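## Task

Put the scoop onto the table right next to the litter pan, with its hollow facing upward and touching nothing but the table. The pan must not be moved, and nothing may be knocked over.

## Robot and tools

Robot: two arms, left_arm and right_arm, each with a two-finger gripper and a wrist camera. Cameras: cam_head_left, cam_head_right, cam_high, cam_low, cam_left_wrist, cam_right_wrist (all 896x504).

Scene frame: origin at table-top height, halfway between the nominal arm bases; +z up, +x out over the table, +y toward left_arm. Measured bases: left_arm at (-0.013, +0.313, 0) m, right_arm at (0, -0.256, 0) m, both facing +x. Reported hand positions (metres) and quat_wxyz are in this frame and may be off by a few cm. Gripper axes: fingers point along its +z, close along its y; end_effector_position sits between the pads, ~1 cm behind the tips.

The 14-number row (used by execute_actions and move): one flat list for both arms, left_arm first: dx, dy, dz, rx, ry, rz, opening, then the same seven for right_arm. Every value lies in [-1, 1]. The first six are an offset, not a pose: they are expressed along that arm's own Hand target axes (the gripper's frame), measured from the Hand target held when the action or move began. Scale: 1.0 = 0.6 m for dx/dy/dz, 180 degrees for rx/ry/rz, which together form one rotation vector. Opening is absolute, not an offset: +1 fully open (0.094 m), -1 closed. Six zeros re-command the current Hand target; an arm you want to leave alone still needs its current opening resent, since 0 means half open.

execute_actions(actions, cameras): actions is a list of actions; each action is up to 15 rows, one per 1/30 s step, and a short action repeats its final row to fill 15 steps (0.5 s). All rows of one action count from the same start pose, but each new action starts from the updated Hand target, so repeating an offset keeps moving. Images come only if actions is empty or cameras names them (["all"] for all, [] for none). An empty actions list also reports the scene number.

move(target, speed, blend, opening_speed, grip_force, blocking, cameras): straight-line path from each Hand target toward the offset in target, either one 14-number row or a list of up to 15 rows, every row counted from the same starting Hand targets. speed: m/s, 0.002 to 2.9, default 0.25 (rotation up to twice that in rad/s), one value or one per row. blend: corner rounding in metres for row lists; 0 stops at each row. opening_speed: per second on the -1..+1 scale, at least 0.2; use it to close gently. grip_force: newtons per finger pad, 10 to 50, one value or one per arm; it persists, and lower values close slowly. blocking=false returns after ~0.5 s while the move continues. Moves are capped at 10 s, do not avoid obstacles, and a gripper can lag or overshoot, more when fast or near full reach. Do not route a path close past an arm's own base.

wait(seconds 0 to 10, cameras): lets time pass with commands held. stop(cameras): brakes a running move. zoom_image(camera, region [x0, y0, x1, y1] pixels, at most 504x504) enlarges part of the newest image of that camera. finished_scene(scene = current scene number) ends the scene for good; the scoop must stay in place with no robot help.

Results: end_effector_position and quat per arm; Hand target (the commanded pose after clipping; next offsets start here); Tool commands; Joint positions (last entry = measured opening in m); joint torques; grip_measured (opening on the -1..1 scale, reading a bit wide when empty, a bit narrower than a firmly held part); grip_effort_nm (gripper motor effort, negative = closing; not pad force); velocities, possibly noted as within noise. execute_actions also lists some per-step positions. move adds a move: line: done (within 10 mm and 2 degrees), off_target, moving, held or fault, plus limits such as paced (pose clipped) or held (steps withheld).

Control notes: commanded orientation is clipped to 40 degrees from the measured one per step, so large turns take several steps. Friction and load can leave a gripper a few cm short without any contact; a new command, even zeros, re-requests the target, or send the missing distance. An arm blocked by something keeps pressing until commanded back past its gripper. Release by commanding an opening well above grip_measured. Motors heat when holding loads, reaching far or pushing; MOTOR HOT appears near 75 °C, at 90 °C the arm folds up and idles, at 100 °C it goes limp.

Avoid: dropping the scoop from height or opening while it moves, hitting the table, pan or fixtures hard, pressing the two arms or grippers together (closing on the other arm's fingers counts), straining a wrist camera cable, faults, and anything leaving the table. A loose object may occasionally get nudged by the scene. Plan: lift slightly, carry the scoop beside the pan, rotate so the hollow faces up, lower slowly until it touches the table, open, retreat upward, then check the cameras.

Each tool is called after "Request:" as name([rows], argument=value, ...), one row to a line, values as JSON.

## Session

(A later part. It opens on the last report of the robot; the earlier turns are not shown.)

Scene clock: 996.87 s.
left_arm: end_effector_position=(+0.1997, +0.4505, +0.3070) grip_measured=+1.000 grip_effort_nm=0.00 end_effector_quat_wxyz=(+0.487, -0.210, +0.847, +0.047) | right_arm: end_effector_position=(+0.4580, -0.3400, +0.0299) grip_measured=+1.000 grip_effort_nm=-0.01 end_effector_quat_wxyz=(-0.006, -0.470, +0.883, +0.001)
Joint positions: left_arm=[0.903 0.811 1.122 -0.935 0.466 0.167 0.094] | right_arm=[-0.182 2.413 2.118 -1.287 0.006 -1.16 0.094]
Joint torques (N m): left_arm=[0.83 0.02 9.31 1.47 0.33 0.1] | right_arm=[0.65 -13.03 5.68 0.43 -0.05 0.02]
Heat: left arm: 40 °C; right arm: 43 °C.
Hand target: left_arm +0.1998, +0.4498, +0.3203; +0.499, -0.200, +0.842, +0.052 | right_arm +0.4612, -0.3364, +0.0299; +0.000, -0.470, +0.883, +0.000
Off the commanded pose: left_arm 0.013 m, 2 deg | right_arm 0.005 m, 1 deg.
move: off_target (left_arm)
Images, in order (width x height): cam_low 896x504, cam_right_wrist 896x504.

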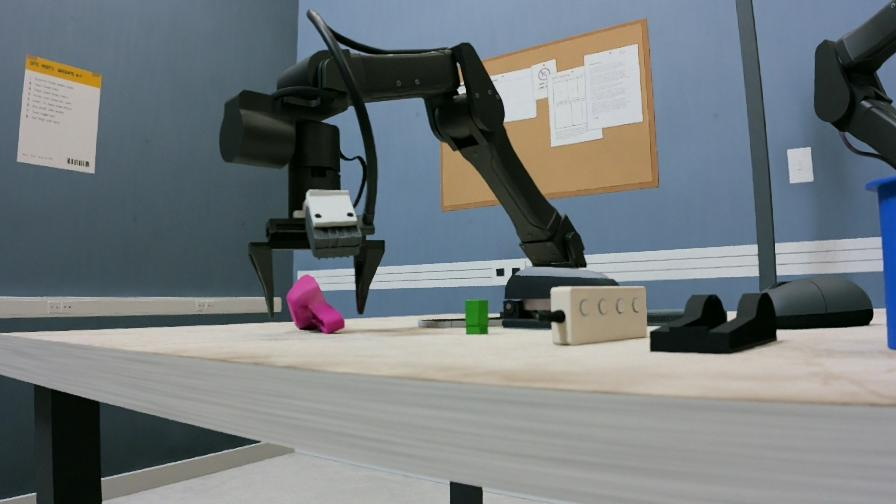

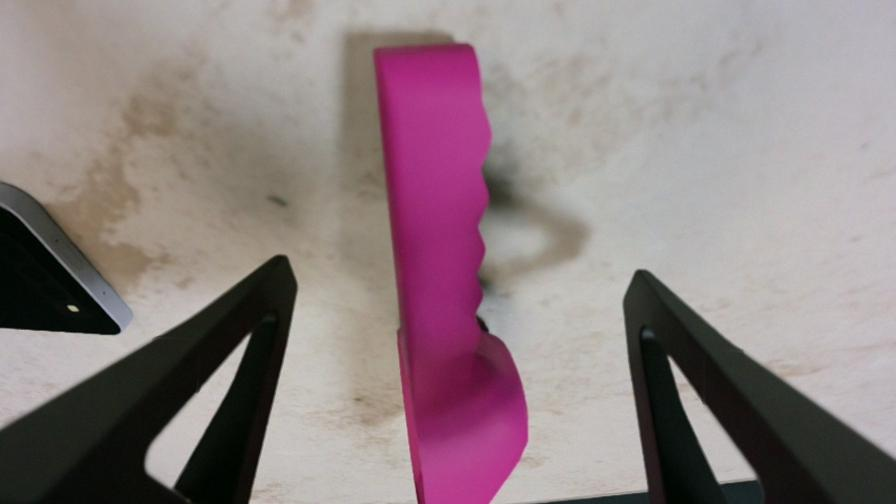

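Request:
move(target=[0,0,0,0,0,0,1,0.0029,0.0085,0.0215,0,0,0,1], speed=0.04, cameras=["cam_right_wrist", "cam_low"])

Scene clock: 1013.10 s.
left_arm: end_effector_position=(+0.1997, +0.4505, +0.3070) grip_measured=+1.000 grip_effort_nm=0.00 end_effector_quat_wxyz=(+0.487, -0.210, +0.847, +0.047) | right_arm: end_effector_position=(+0.4504, -0.3391, +0.0134) grip_measured=+1.000 grip_effort_nm=-0.01 end_effector_quat_wxyz=(-0.016, -0.468, +0.883, +0.007)
Joint positions: left_arm=[0.903 0.811 1.122 -0.935 0.466 0.167 0.094] | right_arm=[-0.182 2.411 2.048 -1.241 0.009 -1.157 0.094]
Joint torques (N m): left_arm=[0.79 -0.01 9.32 1.47 0.32 0.11] | right_arm=[0.72 -14.5 4.29 0.6 -0.1 0.01]
Heat: left arm: 40 °C; right arm: 43 °C.
Hand target: left_arm +0.1998, +0.4498, +0.3203; +0.499, -0.200, +0.842, +0.052 | right_arm +0.4560, -0.3350, +0.0170; +0.000, -0.470, +0.883, +0.000
Off the commanded pose: left_arm 0.013 m, 2 deg | right_arm 0.008 m, 2 deg.
move: off_target (left_arm)
Images, in order (width x height): cam_low 896x504, cam_right_wrist 896x504.

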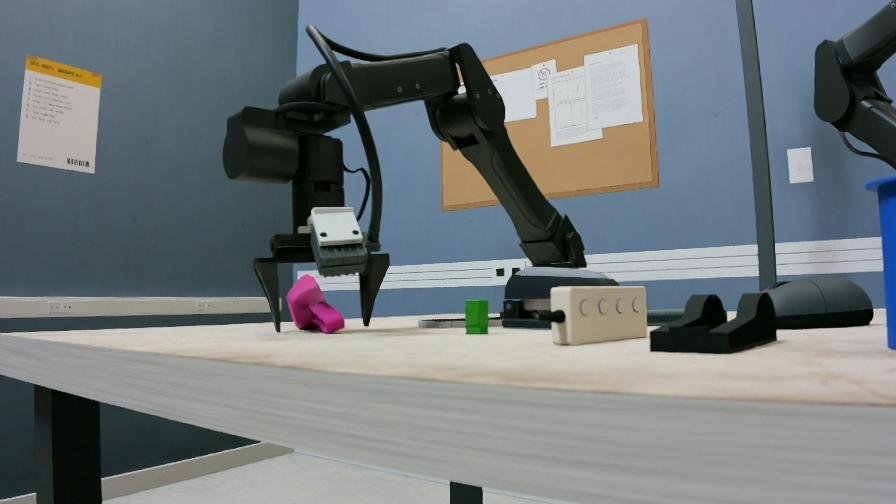

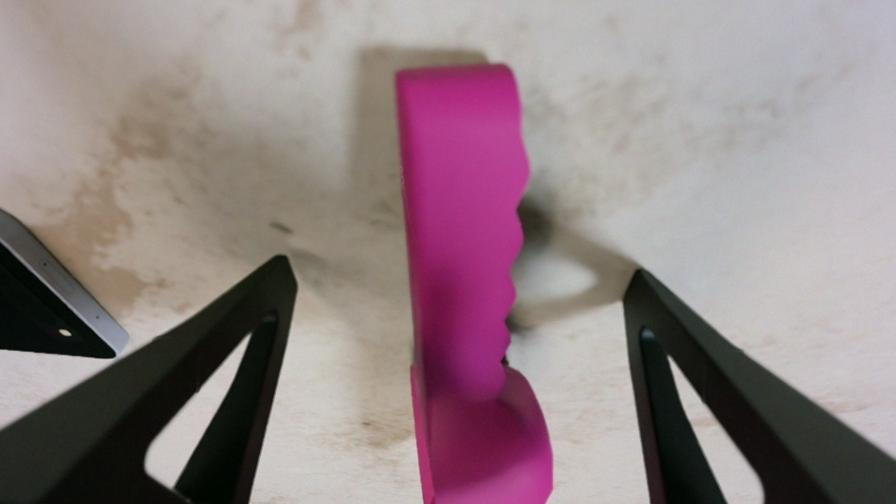

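Request:
move(target=[0,0,0,0,0,0,1,0,0.0015,-0.012,0,0,0,1], speed=0.04)

Request:
move(target=[0,0,0,0,0,0,1,0,0,0,0,0,0,-0.2], speed=0.04, opening_speed=0.8, cameras=["cam_right_wrist"])

Scene clock: 1024.27 s.
left_arm: end_effector_position=(+0.1997, +0.4505, +0.3070) grip_measured=+1.000 grip_effort_nm=-0.01 end_effector_quat_wxyz=(+0.487, -0.210, +0.847, +0.047) | right_arm: end_effector_position=(+0.4505, -0.3391, +0.0137) grip_measured=+1.000 grip_effort_nm=-0.01 end_effector_quat_wxyz=(-0.016, -0.468, +0.883, +0.007)
Joint positions: left_arm=[0.903 0.811 1.122 -0.935 0.466 0.167 0.094] | right_arm=[-0.182 2.41 2.048 -1.241 0.009 -1.157 0.094]
Joint torques (N m): left_arm=[0.84 0.05 9.25 1.45 0.32 0.1] | right_arm=[0.83 -15.32 5.24 0.38 -0.1 0.03]
Heat: left arm: 40 °C; right arm: 42 °C.
Hand target: left_arm +0.1998, +0.4498, +0.3203; +0.499, -0.200, +0.842, +0.052 | right_arm +0.4553, -0.3345, +0.0244; +0.000, -0.470, +0.883, +0.000
Off the commanded pose: left_arm 0.013 m, 2 deg | right_arm 0.012 m, 2 deg.
move: off_target (left_arm, right_arm)

Scene clock: 1026.00 s.
left_arm: end_effector_position=(+0.1997, +0.4505, +0.3070) grip_measured=+1.000 grip_effort_nm=-0.01 end_effector_quat_wxyz=(+0.487, -0.210, +0.847, +0.047) | right_arm: end_effector_position=(+0.4553, -0.3409, +0.0136) grip_measured=-0.198 grip_effort_nm=-0.11 end_effector_quat_wxyz=(-0.009, -0.468, +0.884, -0.001)
Joint positions: left_arm=[0.903 0.811 1.122 -0.935 0.466 0.167 0.094] | right_arm=[-0.182 2.41 2.048 -1.221 0.014 -1.155 0.038]
Joint torques (N m): left_arm=[0.84 0.02 9.31 1.47 0.32 0.09] | right_arm=[0.8 -15.27 5.27 0.2 -0.15 0]
Heat: left arm: 40 °C; right arm: 42 °C.
Hand target: left_arm +0.1998, +0.4498, +0.3203; +0.499, -0.200, +0.842, +0.052 | right_arm +0.4552, -0.3345, +0.0244; +0.000, -0.470, +0.883, +0.000
Off the commanded pose: left_arm 0.013 m, 2 deg | right_arm 0.013 m, 1 deg.
move: off_target (left_arm, right_arm)
Images, in order (width x height): cam_right_wrist 896x504.

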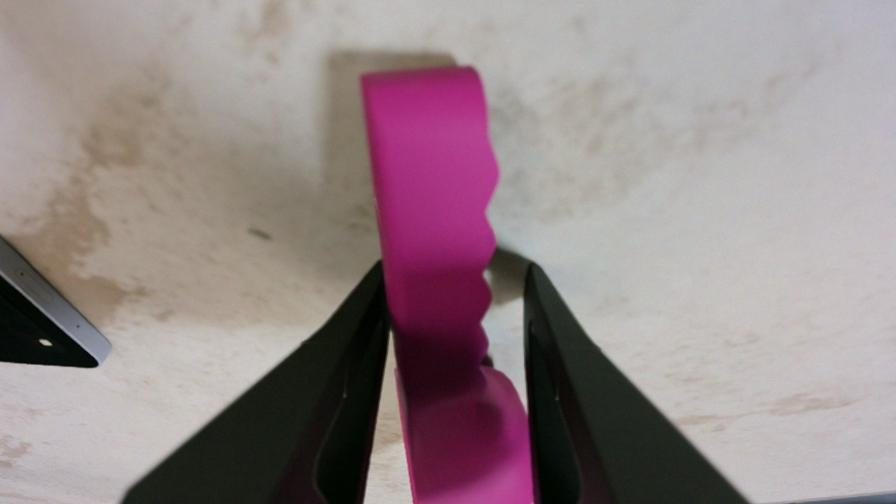

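Request:
move(target=[0,0,0,0,0,0,1,0,0,0,0,0,0,-1], speed=0.04, opening_speed=0.5, grip_force=40, cameras=["cam_right_wrist", "cam_low"])

Scene clock: 1031.87 s.
left_arm: end_effector_position=(+0.1997, +0.4505, +0.3070) grip_measured=+1.000 grip_effort_nm=0.00 end_effector_quat_wxyz=(+0.487, -0.210, +0.847, +0.047) | right_arm: end_effector_position=(+0.4549, -0.3409, +0.0133) grip_measured=-0.521 grip_effort_nm=-0.85 end_effector_quat_wxyz=(-0.010, -0.468, +0.884, -0.001)
Joint positions: left_arm=[0.903 0.811 1.122 -0.935 0.466 0.167 0.094] | right_arm=[-0.182 2.41 2.047 -1.221 0.014 -1.155 0.022]
Joint torques (N m): left_arm=[0.8 0.01 9.36 1.48 0.31 0.11] | right_arm=[0.81 -15.34 5.35 0.2 -0.15 -0.01]
Heat: left arm: 40 °C; right arm: 42 °C.
Hand target: left_arm +0.1998, +0.4498, +0.3203; +0.499, -0.200, +0.842, +0.052 | right_arm +0.4552, -0.3345, +0.0244; +0.000, -0.470, +0.883, +0.000
Off the commanded pose: left_arm 0.013 m, 2 deg | right_arm 0.013 m, 1 deg.
grip_force (N): 40, 40
move: off_target (left_arm, right_arm)
Images, in order (width x height): cam_low 896x504, cam_right_wrist 896x504.

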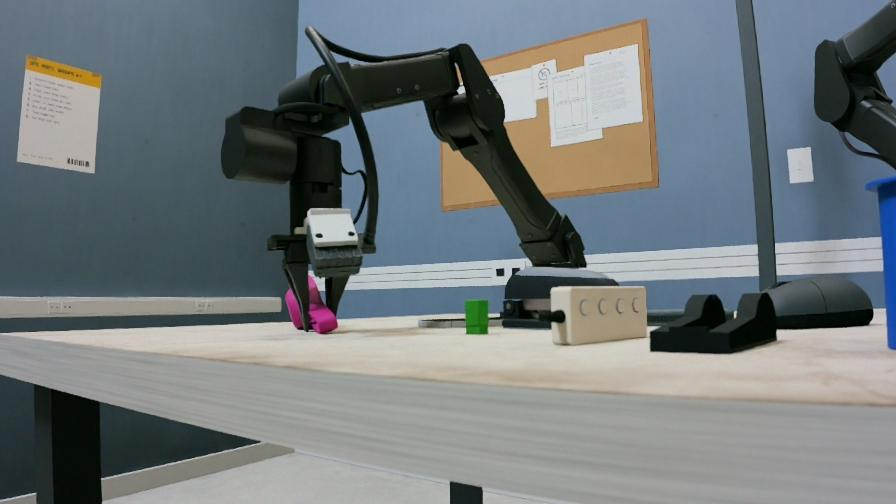

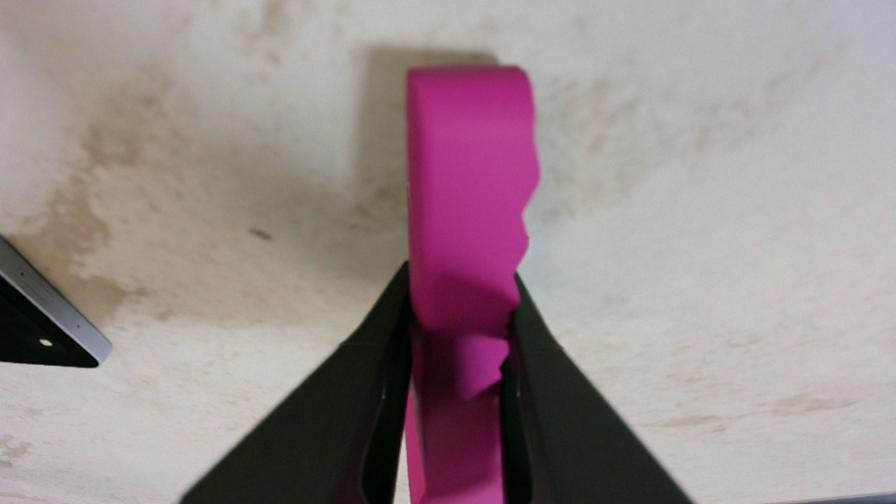

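Request:
move(target=[0,0,0,0,0,0,1,0,0,-0.15,0,0,0,-1], speed=0.08, cameras=["cam_right_wrist", "cam_low"])

Scene clock: 1037.07 s.
left_arm: end_effector_position=(+0.1997, +0.4505, +0.3070) grip_measured=+1.000 grip_effort_nm=0.00 end_effector_quat_wxyz=(+0.487, -0.210, +0.847, +0.047) | right_arm: end_effector_position=(+0.4519, -0.3402, +0.0996) grip_measured=-0.521 grip_effort_nm=-0.85 end_effector_quat_wxyz=(-0.008, -0.468, +0.884, -0.002)
Joint positions: left_arm=[0.903 0.811 1.122 -0.935 0.466 0.167 0.094] | right_arm=[-0.182 2.41 2.391 -1.561 0.013 -1.155 0.022]
Joint torques (N m): left_arm=[0.84 0.05 9.25 1.46 0.32 0.1] | right_arm=[0.77 -14.43 7.54 0.15 -0.13 0.01]
Heat: left arm: 40 °C; right arm: 41 °C.
Hand target: left_arm +0.1998, +0.4498, +0.3203; +0.499, -0.200, +0.842, +0.052 | right_arm +0.4553, -0.3346, +0.1144; +0.000, -0.470, +0.883, +0.000
Off the commanded pose: left_arm 0.013 m, 2 deg | right_arm 0.016 m, 1 deg.
joint sent to its limit (right arm) — joint 4 (wrist pitch), lower limit. The joint targets still meet the commanded pose.
grip_force (N): 40, 40
move: off_target (left_arm, right_arm)
Images, in order (width x height): cam_low 896x504, cam_right_wrist 896x504.

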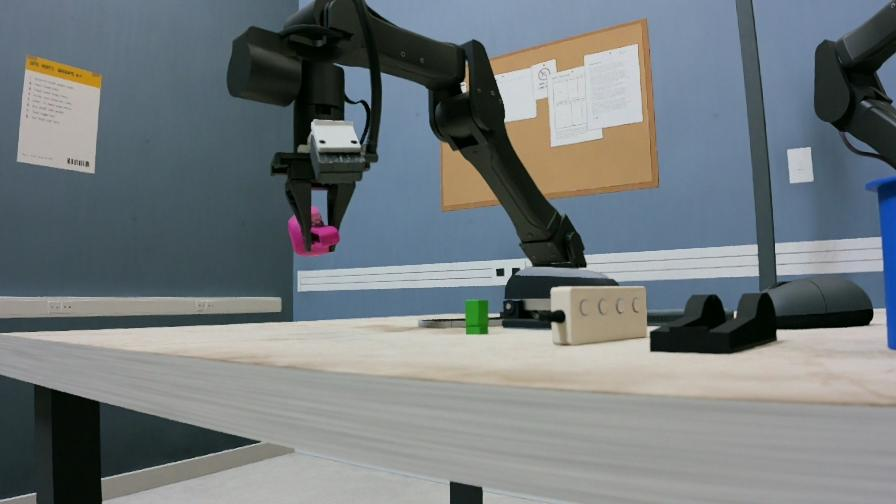

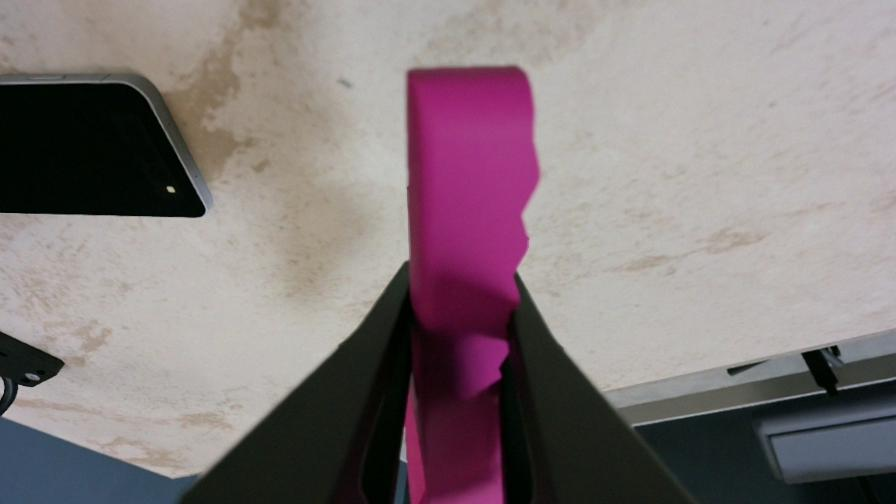

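Request:
move([
  [0,0,0,0,0,0,1,-0.0378,0.1366,-0.1760,0.1182,-0.1200,0.1576,-1],
  [0,0,0,0,0,0,1,-0.2823,0.2808,-0.2593,0.0364,-0.2574,0.2947,-1],
  [0,0,0,0,0,0,1,-0.4387,0.4663,-0.2260,-0.1239,-0.2600,0.4117,-1],
  [0,0,0,0,0,0,1,-0.5468,0.5088,-0.1427,-0.2138,-0.2220,0.4762,-1],
], speed=0.22, blend=[0.03,0.03,0.03,0], cameras=["cam_right_wrist", "cam_low", "cam_high", "cam_head_right"])

Scene clock: 1228.40 s.
left_arm: end_effector_position=(+0.1997, +0.4505, +0.3070) grip_measured=+1.000 grip_effort_nm=0.00 end_effector_quat_wxyz=(+0.487, -0.210, +0.847, +0.047) | right_arm: end_effector_position=(+0.3824, +0.1011, +0.1963) grip_measured=-0.521 grip_effort_nm=-0.85 end_effector_quat_wxyz=(+0.126, +0.287, +0.866, +0.390)
Joint positions: left_arm=[0.903 0.811 1.122 -0.935 0.466 0.167 0.094] | right_arm=[0.684 1.829 1.548 -0.46 -0.189 1.407 0.022]
Joint torques (N m): left_arm=[0.83 0.06 9.25 1.44 0.34 0.11] | right_arm=[0.61 -8.91 7.5 1.93 -0.09 -0.01]
Heat: left arm: 39 °C; right arm: 43 °C.
Hand target: left_arm +0.1998, +0.4498, +0.3203; +0.499, -0.200, +0.842, +0.052 | right_arm +0.3852, +0.1081, +0.2002; +0.131, +0.281, +0.862, +0.402
Off the commanded pose: left_arm 0.013 m, 2 deg | right_arm 0.009 m, 2 deg.
grip_force (N): 40, 40
move: off_target (left_arm)
Images, in order (width x height): cam_head_right 896x504, cam_high 896x504, cam_low 896x504, cam_right_wrist 896x504.

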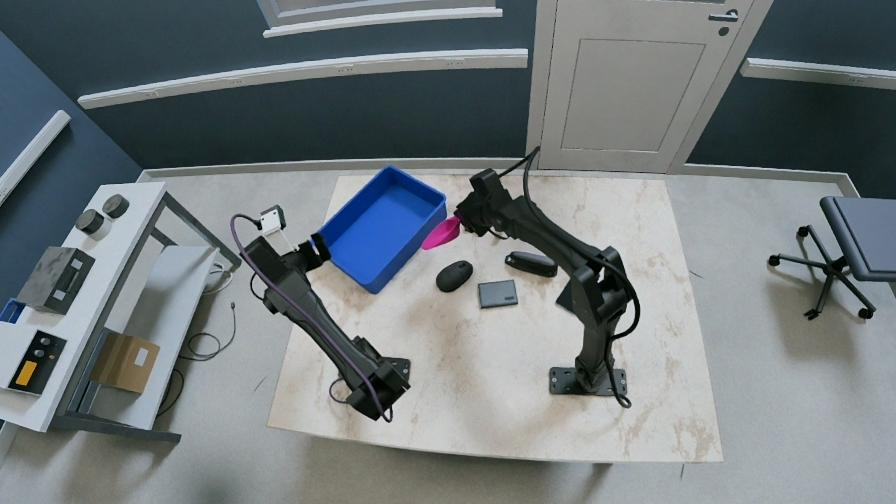

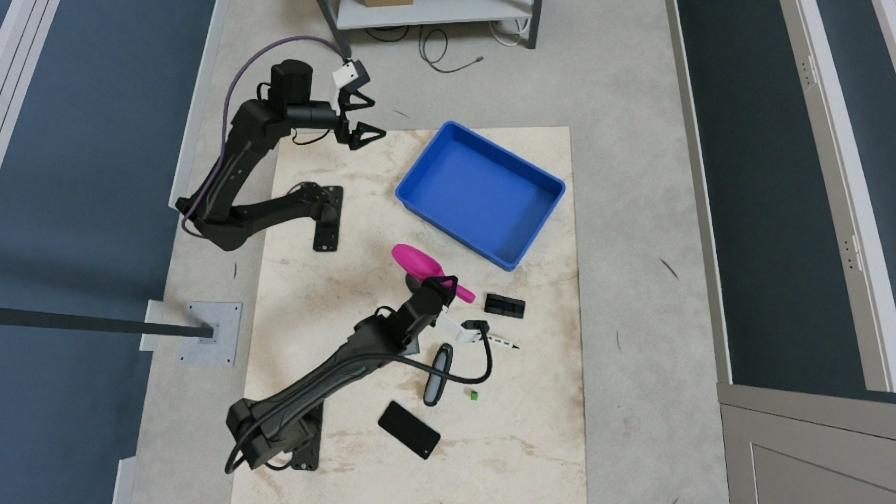

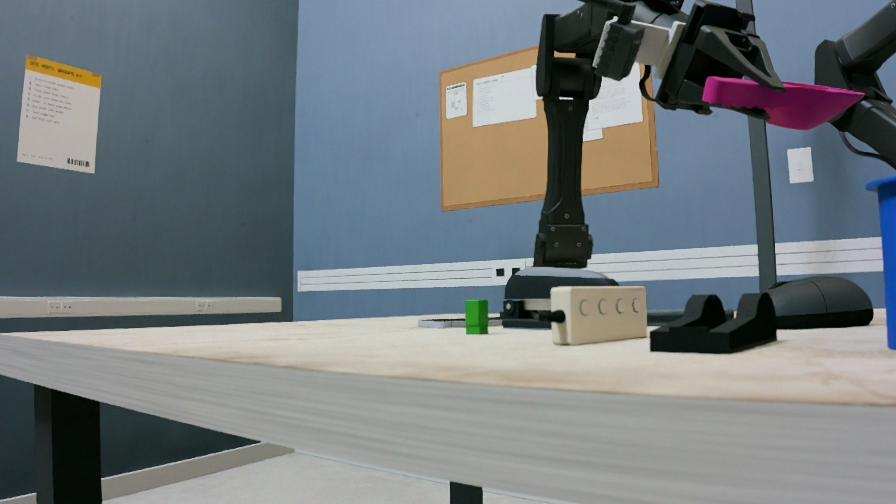

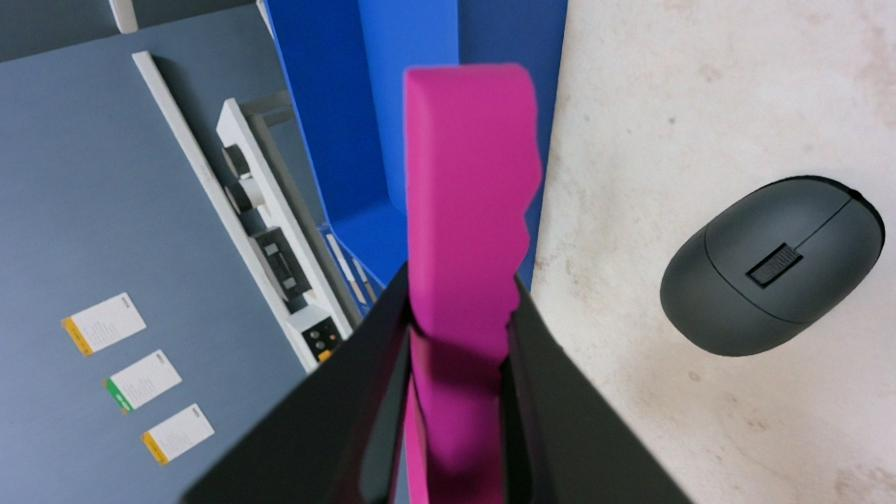

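Request:
move(target=[0,0,0,0,0,0,1,-0.0162,-0.0502,0.1380,0,0,0,-1], speed=0.1, cameras=["cam_low", "cam_high", "cam_head_right", "cam_right_wrist"])

Scene clock: 1275.87 s.
left_arm: end_effector_position=(+0.1997, +0.4505, +0.3070) grip_measured=+1.000 grip_effort_nm=0.00 end_effector_quat_wxyz=(+0.487, -0.210, +0.847, +0.047) | right_arm: end_effector_position=(+0.4146, +0.1282, +0.1163) grip_measured=-0.521 grip_effort_nm=-0.85 end_effector_quat_wxyz=(+0.123, +0.289, +0.867, +0.386)
Joint positions: left_arm=[0.903 0.811 1.122 -0.935 0.466 0.167 0.094] | right_arm=[0.685 2.045 1.532 -0.239 -0.189 1.41 0.022]
Joint torques (N m): left_arm=[0.77 -0.02 9.35 1.48 0.31 0.11] | right_arm=[0.8 -10.45 8.35 1.92 -0.06 -0.03]
Heat: left arm: 39 °C; right arm: 43 °C.
Hand target: left_arm +0.1998, +0.4498, +0.3203; +0.499, -0.200, +0.842, +0.052 | right_arm +0.4191, +0.1380, +0.1240; +0.131, +0.281, +0.862, +0.402
Off the commanded pose: left_arm 0.013 m, 2 deg | right_arm 0.013 m, 2 deg.
grip_force (N): 40, 40
move: off_target (left_arm, right_arm)
Images, in order (width x height): cam_head_right 896x504, cam_high 896x504, cam_low 896x504, cam_right_wrist 896x504.

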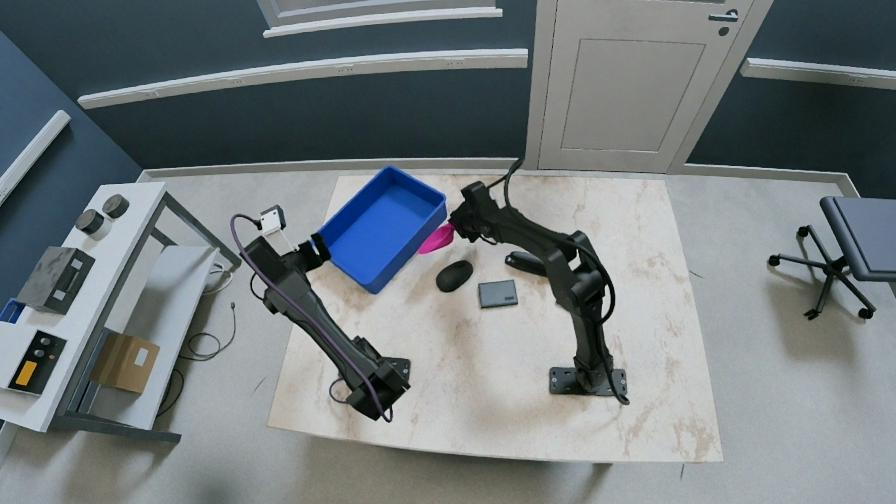

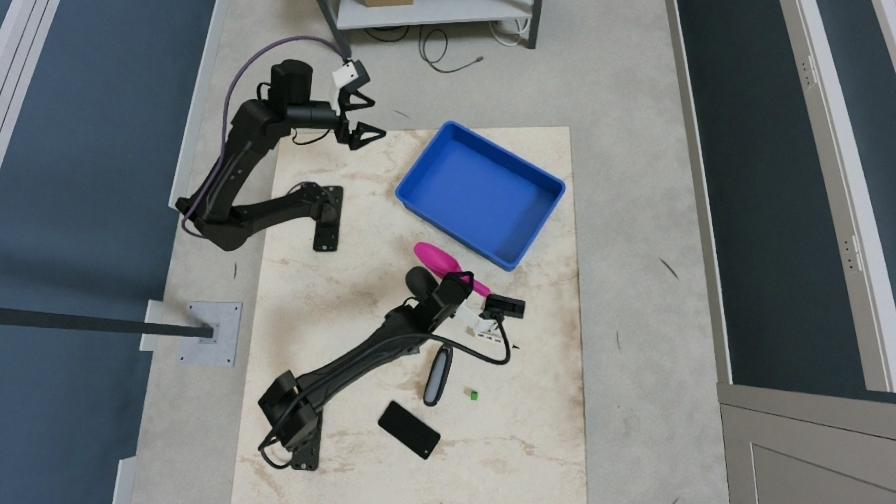

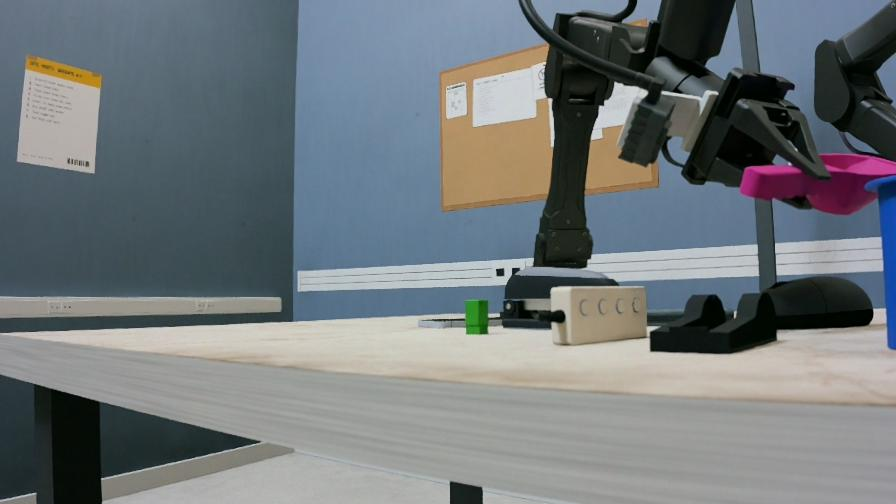

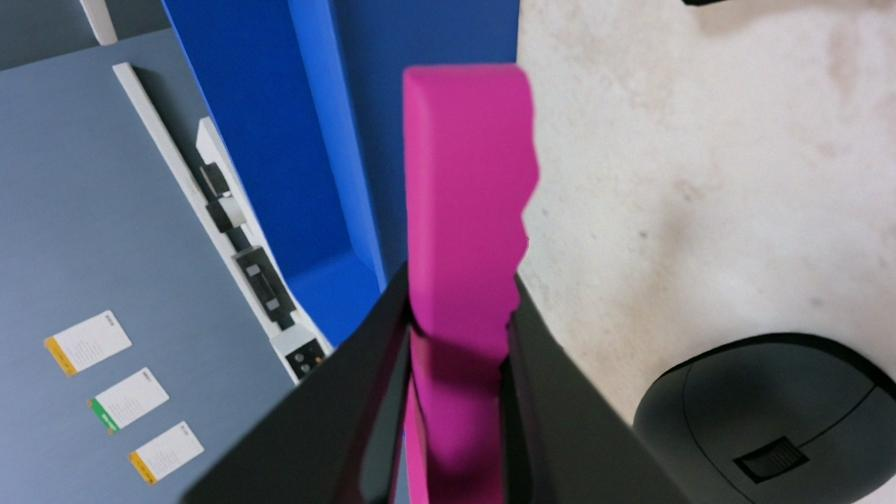

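Request:
move(target=[0,0,0,0,0,0,1,0.0018,-0.0760,0.0702,0,0,0,-1], speed=0.08, cameras=["cam_low", "cam_high", "cam_right_wrist"])

Scene clock: 1284.00 s.
left_arm: end_effector_position=(+0.1997, +0.4505, +0.3070) grip_measured=+1.000 grip_effort_nm=0.00 end_effector_quat_wxyz=(+0.487, -0.210, +0.847, +0.047) | right_arm: end_effector_position=(+0.4181, +0.1344, +0.0624) grip_measured=-0.521 grip_effort_nm=-0.85 end_effector_quat_wxyz=(+0.126, +0.286, +0.864, +0.394)
Joint positions: left_arm=[0.903 0.811 1.122 -0.935 0.466 0.167 0.094] | right_arm=[0.689 2.138 1.433 -0.03 -0.189 1.414 0.022]
Joint torques (N m): left_arm=[0.8 -0.01 9.36 1.48 0.32 0.11] | right_arm=[0.79 -10.44 6.89 1.95 -0.03 -0.05]
Heat: left arm: 40 °C; right arm: 43 °C.
Hand target: left_arm +0.1998, +0.4498, +0.3203; +0.499, -0.200, +0.842, +0.052 | right_arm +0.4199, +0.1411, +0.0619; +0.131, +0.281, +0.862, +0.402
Off the commanded pose: left_arm 0.013 m, 2 deg | right_arm 0.007 m, 1 deg.
grip_force (N): 40, 40
move: off_target (left_arm)
Images, in order (width x height): cam_high 896x504, cam_low 896x504, cam_right_wrist 896x504.

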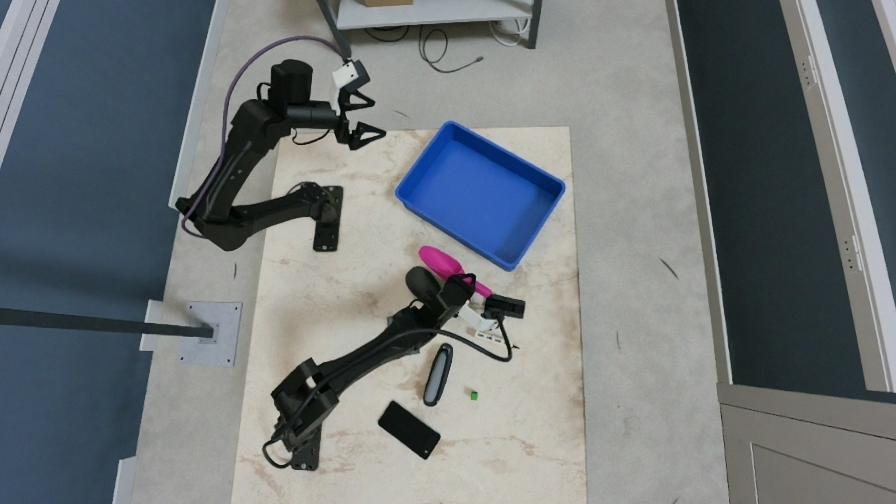

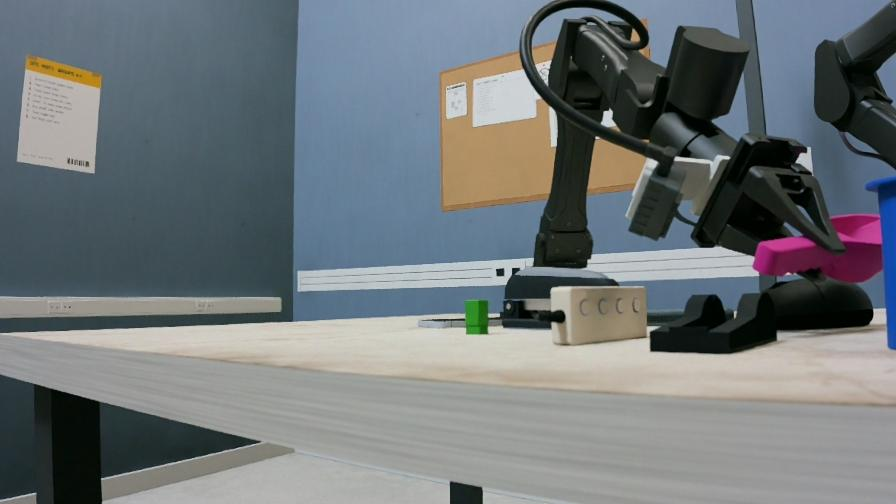

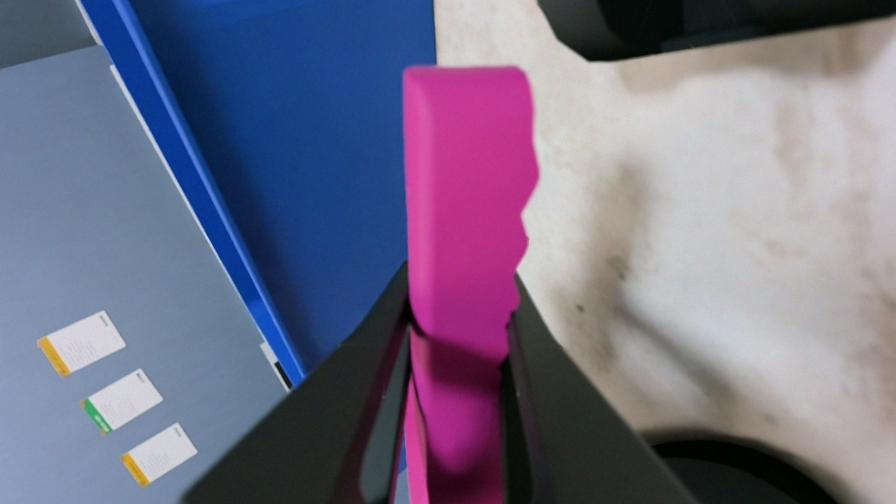

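Request:
move(target=[0,0,0,0,0,0,1,0.0542,0.0237,0.0278,0,0,0,-1], speed=0.06, cameras=["cam_low", "cam_high", "cam_right_wrist"])

Scene clock: 1357.13 s.
left_arm: end_effector_position=(+0.1997, +0.4505, +0.3070) grip_measured=+1.000 grip_effort_nm=0.00 end_effector_quat_wxyz=(+0.487, -0.210, +0.847, +0.047) | right_arm: end_effector_position=(+0.3986, +0.1699, +0.0560) grip_measured=-0.521 grip_effort_nm=-0.84 end_effector_quat_wxyz=(+0.120, +0.283, +0.867, +0.393)
Joint positions: left_arm=[0.903 0.811 1.122 -0.935 0.466 0.167 0.094] | right_arm=[0.774 2.183 1.482 -0.032 -0.137 1.467 0.022]
Joint torques (N m): left_arm=[0.8 0.06 9.28 1.47 0.33 0.1] | right_arm=[0.42 -10.44 9.54 1.72 0.13 -0.02]
Heat: left arm: 40 °C; right arm: 44 °C.
Hand target: left_arm +0.1998, +0.4498, +0.3203; +0.499, -0.200, +0.842, +0.052 | right_arm +0.4067, +0.1779, +0.0622; +0.131, +0.281, +0.861, +0.402
Off the commanded pose: left_arm 0.013 m, 2 deg | right_arm 0.013 m, 2 deg.
grip_force (N): 40, 40
move: off_target (left_arm, right_arm)
Images, in order (width x height): cam_high 896x504, cam_low 896x504, cam_right_wrist 896x504.

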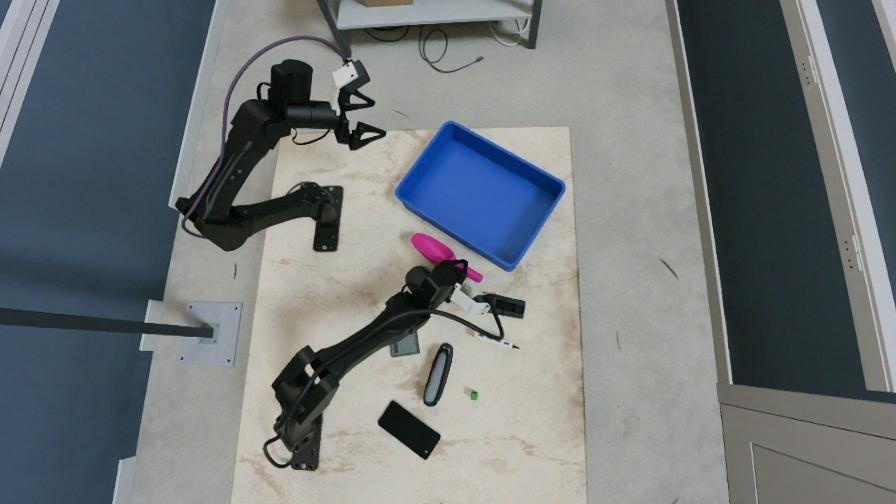

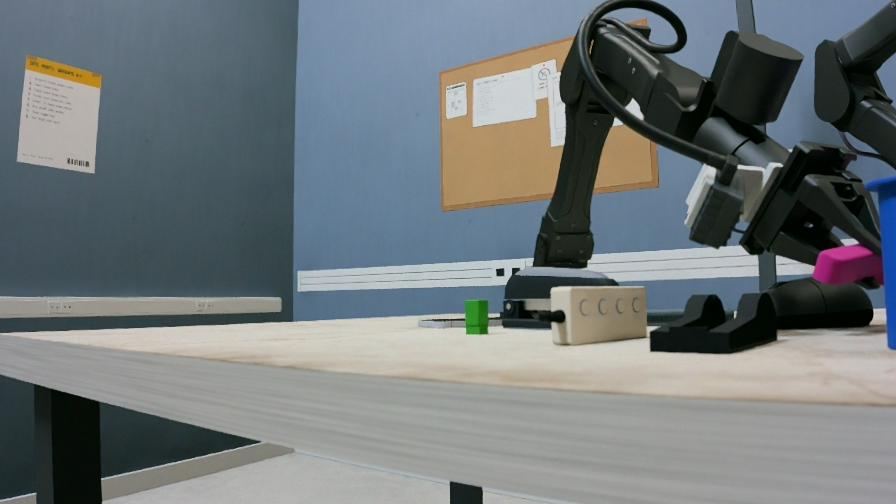

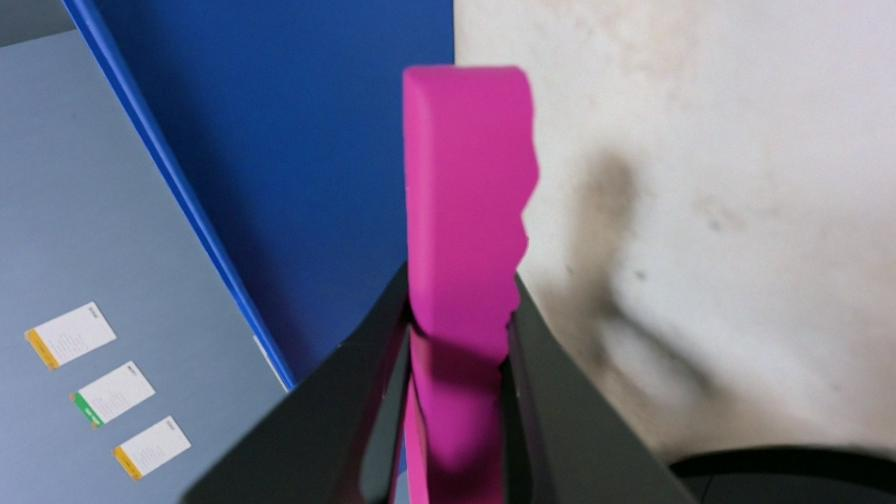

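Request:
move(target=[0,0,0,0,0,0,1,0,-0.0115,0.0096,0,0,0,-1], speed=0.03, cameras=["cam_low", "cam_right_wrist"])

Scene clock: 1365.63 s.
left_arm: end_effector_position=(+0.1997, +0.4505, +0.3070) grip_measured=+1.000 grip_effort_nm=0.00 end_effector_quat_wxyz=(+0.487, -0.210, +0.847, +0.047) | right_arm: end_effector_position=(+0.3989, +0.1700, +0.0482) grip_measured=-0.521 grip_effort_nm=-0.85 end_effector_quat_wxyz=(+0.119, +0.284, +0.868, +0.389)
Joint positions: left_arm=[0.903 0.811 1.122 -0.935 0.466 0.167 0.094] | right_arm=[0.774 2.199 1.482 -0.024 -0.137 1.467 0.022]
Joint torques (N m): left_arm=[0.75 0.02 9.32 1.47 0.34 0.12] | right_arm=[0.43 -10.62 8.34 1.94 0.1 -0.03]
Heat: left arm: 40 °C; right arm: 44 °C.
Hand target: left_arm +0.1998, +0.4498, +0.3203; +0.499, -0.200, +0.842, +0.052 | right_arm +0.4067, +0.1779, +0.0530; +0.131, +0.281, +0.862, +0.402
Off the commanded pose: left_arm 0.013 m, 2 deg | right_arm 0.012 m, 2 deg.
grip_force (N): 40, 40
move: off_target (left_arm, right_arm)
Images, in order (width x height): cam_low 896x504, cam_right_wrist 896x504.

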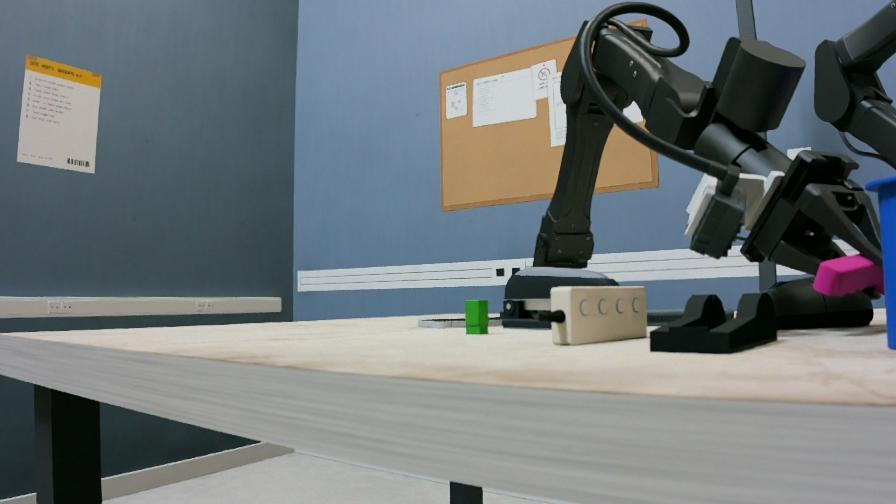

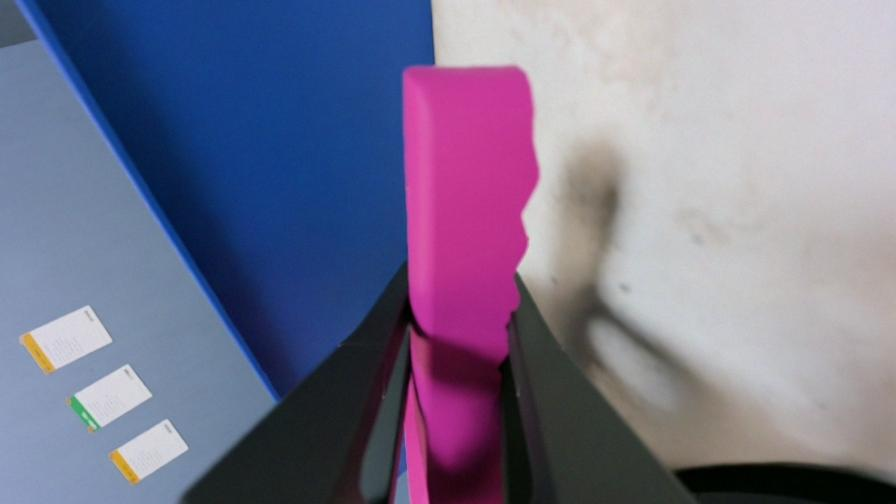

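Request:
move(target=[0,0,0,0,0,0,1,0,-0.0092,0.0077,0,0,0,-1], speed=0.03, cameras=["cam_low", "cam_right_wrist"])

Scene clock: 1369.27 s.
left_arm: end_effector_position=(+0.1997, +0.4505, +0.3070) grip_measured=+1.000 grip_effort_nm=0.00 end_effector_quat_wxyz=(+0.487, -0.210, +0.847, +0.047) | right_arm: end_effector_position=(+0.4008, +0.1719, +0.0445) grip_measured=-0.521 grip_effort_nm=-0.85 end_effector_quat_wxyz=(+0.120, +0.284, +0.867, +0.393)
Joint positions: left_arm=[0.903 0.811 1.122 -0.935 0.466 0.167 0.094] | right_arm=[0.774 2.213 1.482 -0.002 -0.137 1.467 0.022]
Joint torques (N m): left_arm=[0.83 0.08 9.28 1.48 0.32 0.11] | right_arm=[0.39 -10.73 7.6 1.96 0.11 -0.03]
Heat: left arm: 40 °C; right arm: 44 °C.
Hand target: left_arm +0.1998, +0.4498, +0.3203; +0.499, -0.200, +0.842, +0.052 | right_arm +0.4066, +0.1779, +0.0459; +0.131, +0.281, +0.861, +0.402
Off the commanded pose: left_arm 0.013 m, 2 deg | right_arm 0.008 m, 2 deg.
grip_force (N): 40, 40
move: off_target (left_arm)
Images, in order (width x height): cam_low 896x504, cam_right_wrist 896x504.

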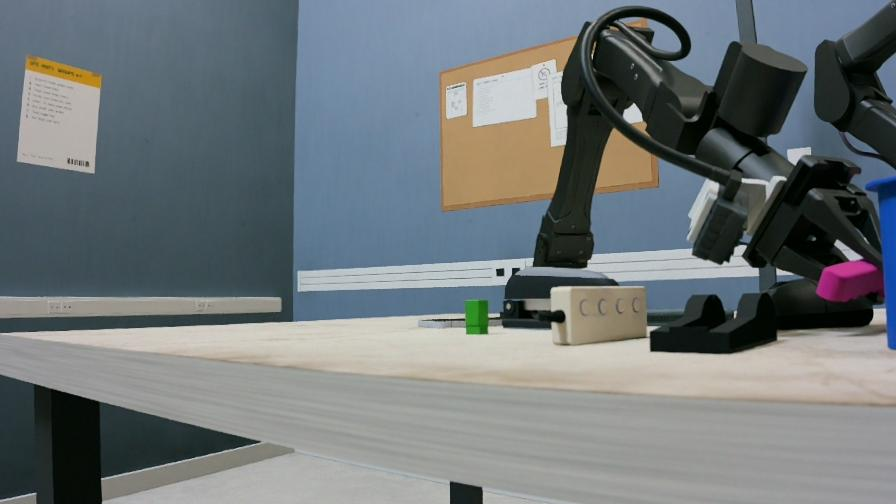

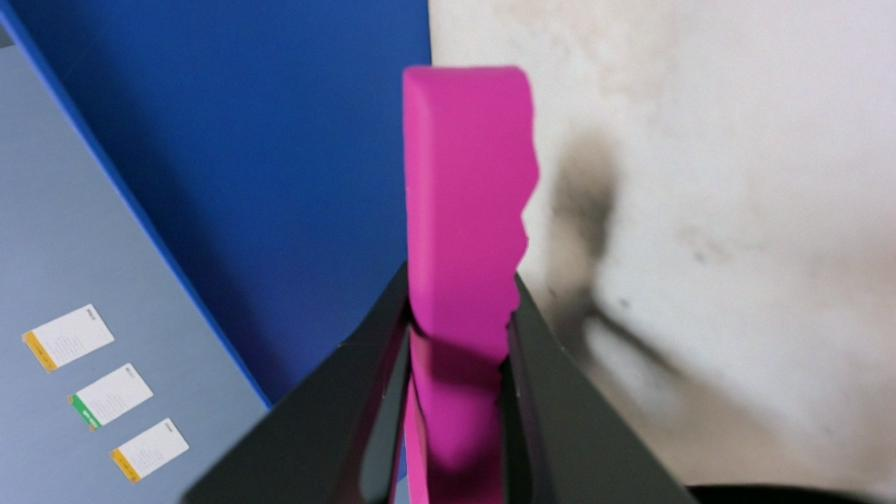

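Request:
move(target=[0,0,0,0,0,0,1,0,-0.0077,0.0064,0,0,0,-1], speed=0.03, cameras=["cam_low", "cam_right_wrist"])

Scene clock: 1375.10 s.
left_arm: end_effector_position=(+0.1997, +0.4505, +0.3070) grip_measured=+1.000 grip_effort_nm=-0.01 end_effector_quat_wxyz=(+0.487, -0.210, +0.847, +0.047) | right_arm: end_effector_position=(+0.4024, +0.1734, +0.0415) grip_measured=-0.521 grip_effort_nm=-0.85 end_effector_quat_wxyz=(+0.122, +0.283, +0.865, +0.396)
Joint positions: left_arm=[0.903 0.811 1.122 -0.935 0.466 0.167 0.094] | right_arm=[0.774 2.225 1.482 0.017 -0.137 1.467 0.022]
Joint torques (N m): left_arm=[0.81 0.03 9.32 1.46 0.32 0.11] | right_arm=[0.39 -10.71 6.95 1.96 0.11 -0.04]
Heat: left arm: 40 °C; right arm: 43 °C.
Hand target: left_arm +0.1998, +0.4498, +0.3203; +0.499, -0.200, +0.842, +0.052 | right_arm +0.4066, +0.1779, +0.0399; +0.131, +0.281, +0.861, +0.402
Off the commanded pose: left_arm 0.013 m, 2 deg | right_arm 0.006 m, 1 deg.
grip_force (N): 40, 40
move: off_target (left_arm)
Images, in order (width x height): cam_low 896x504, cam_right_wrist 896x504.

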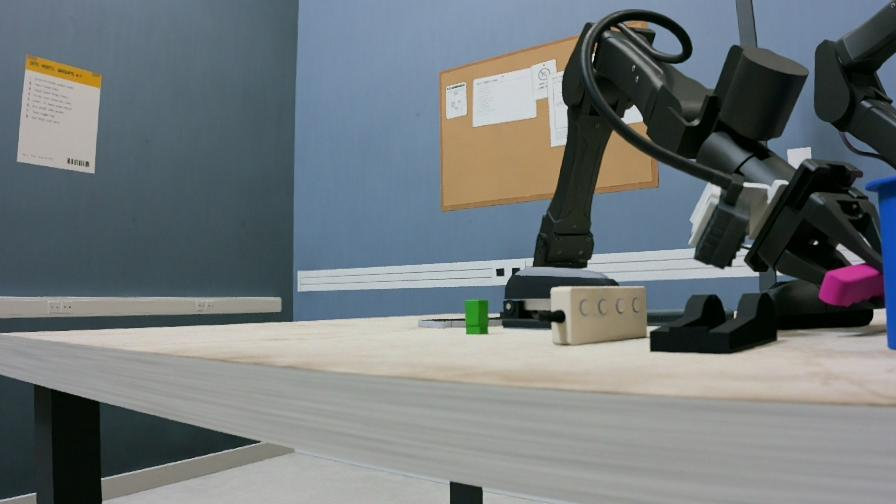

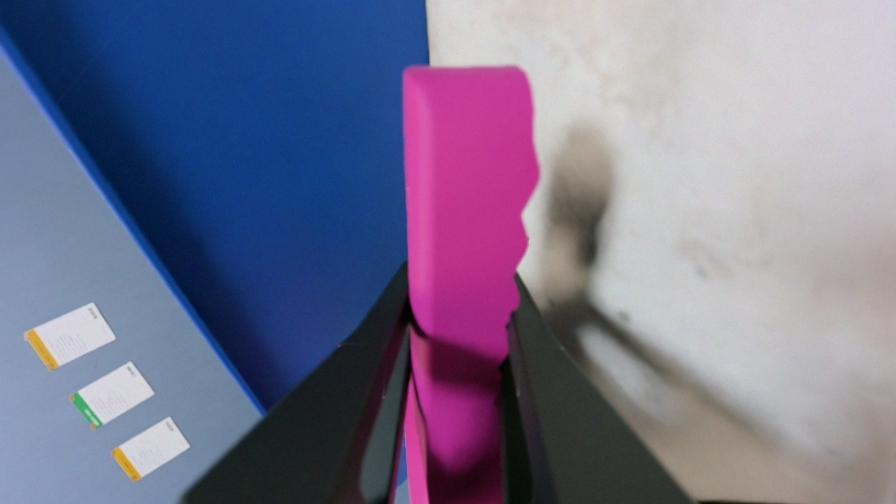

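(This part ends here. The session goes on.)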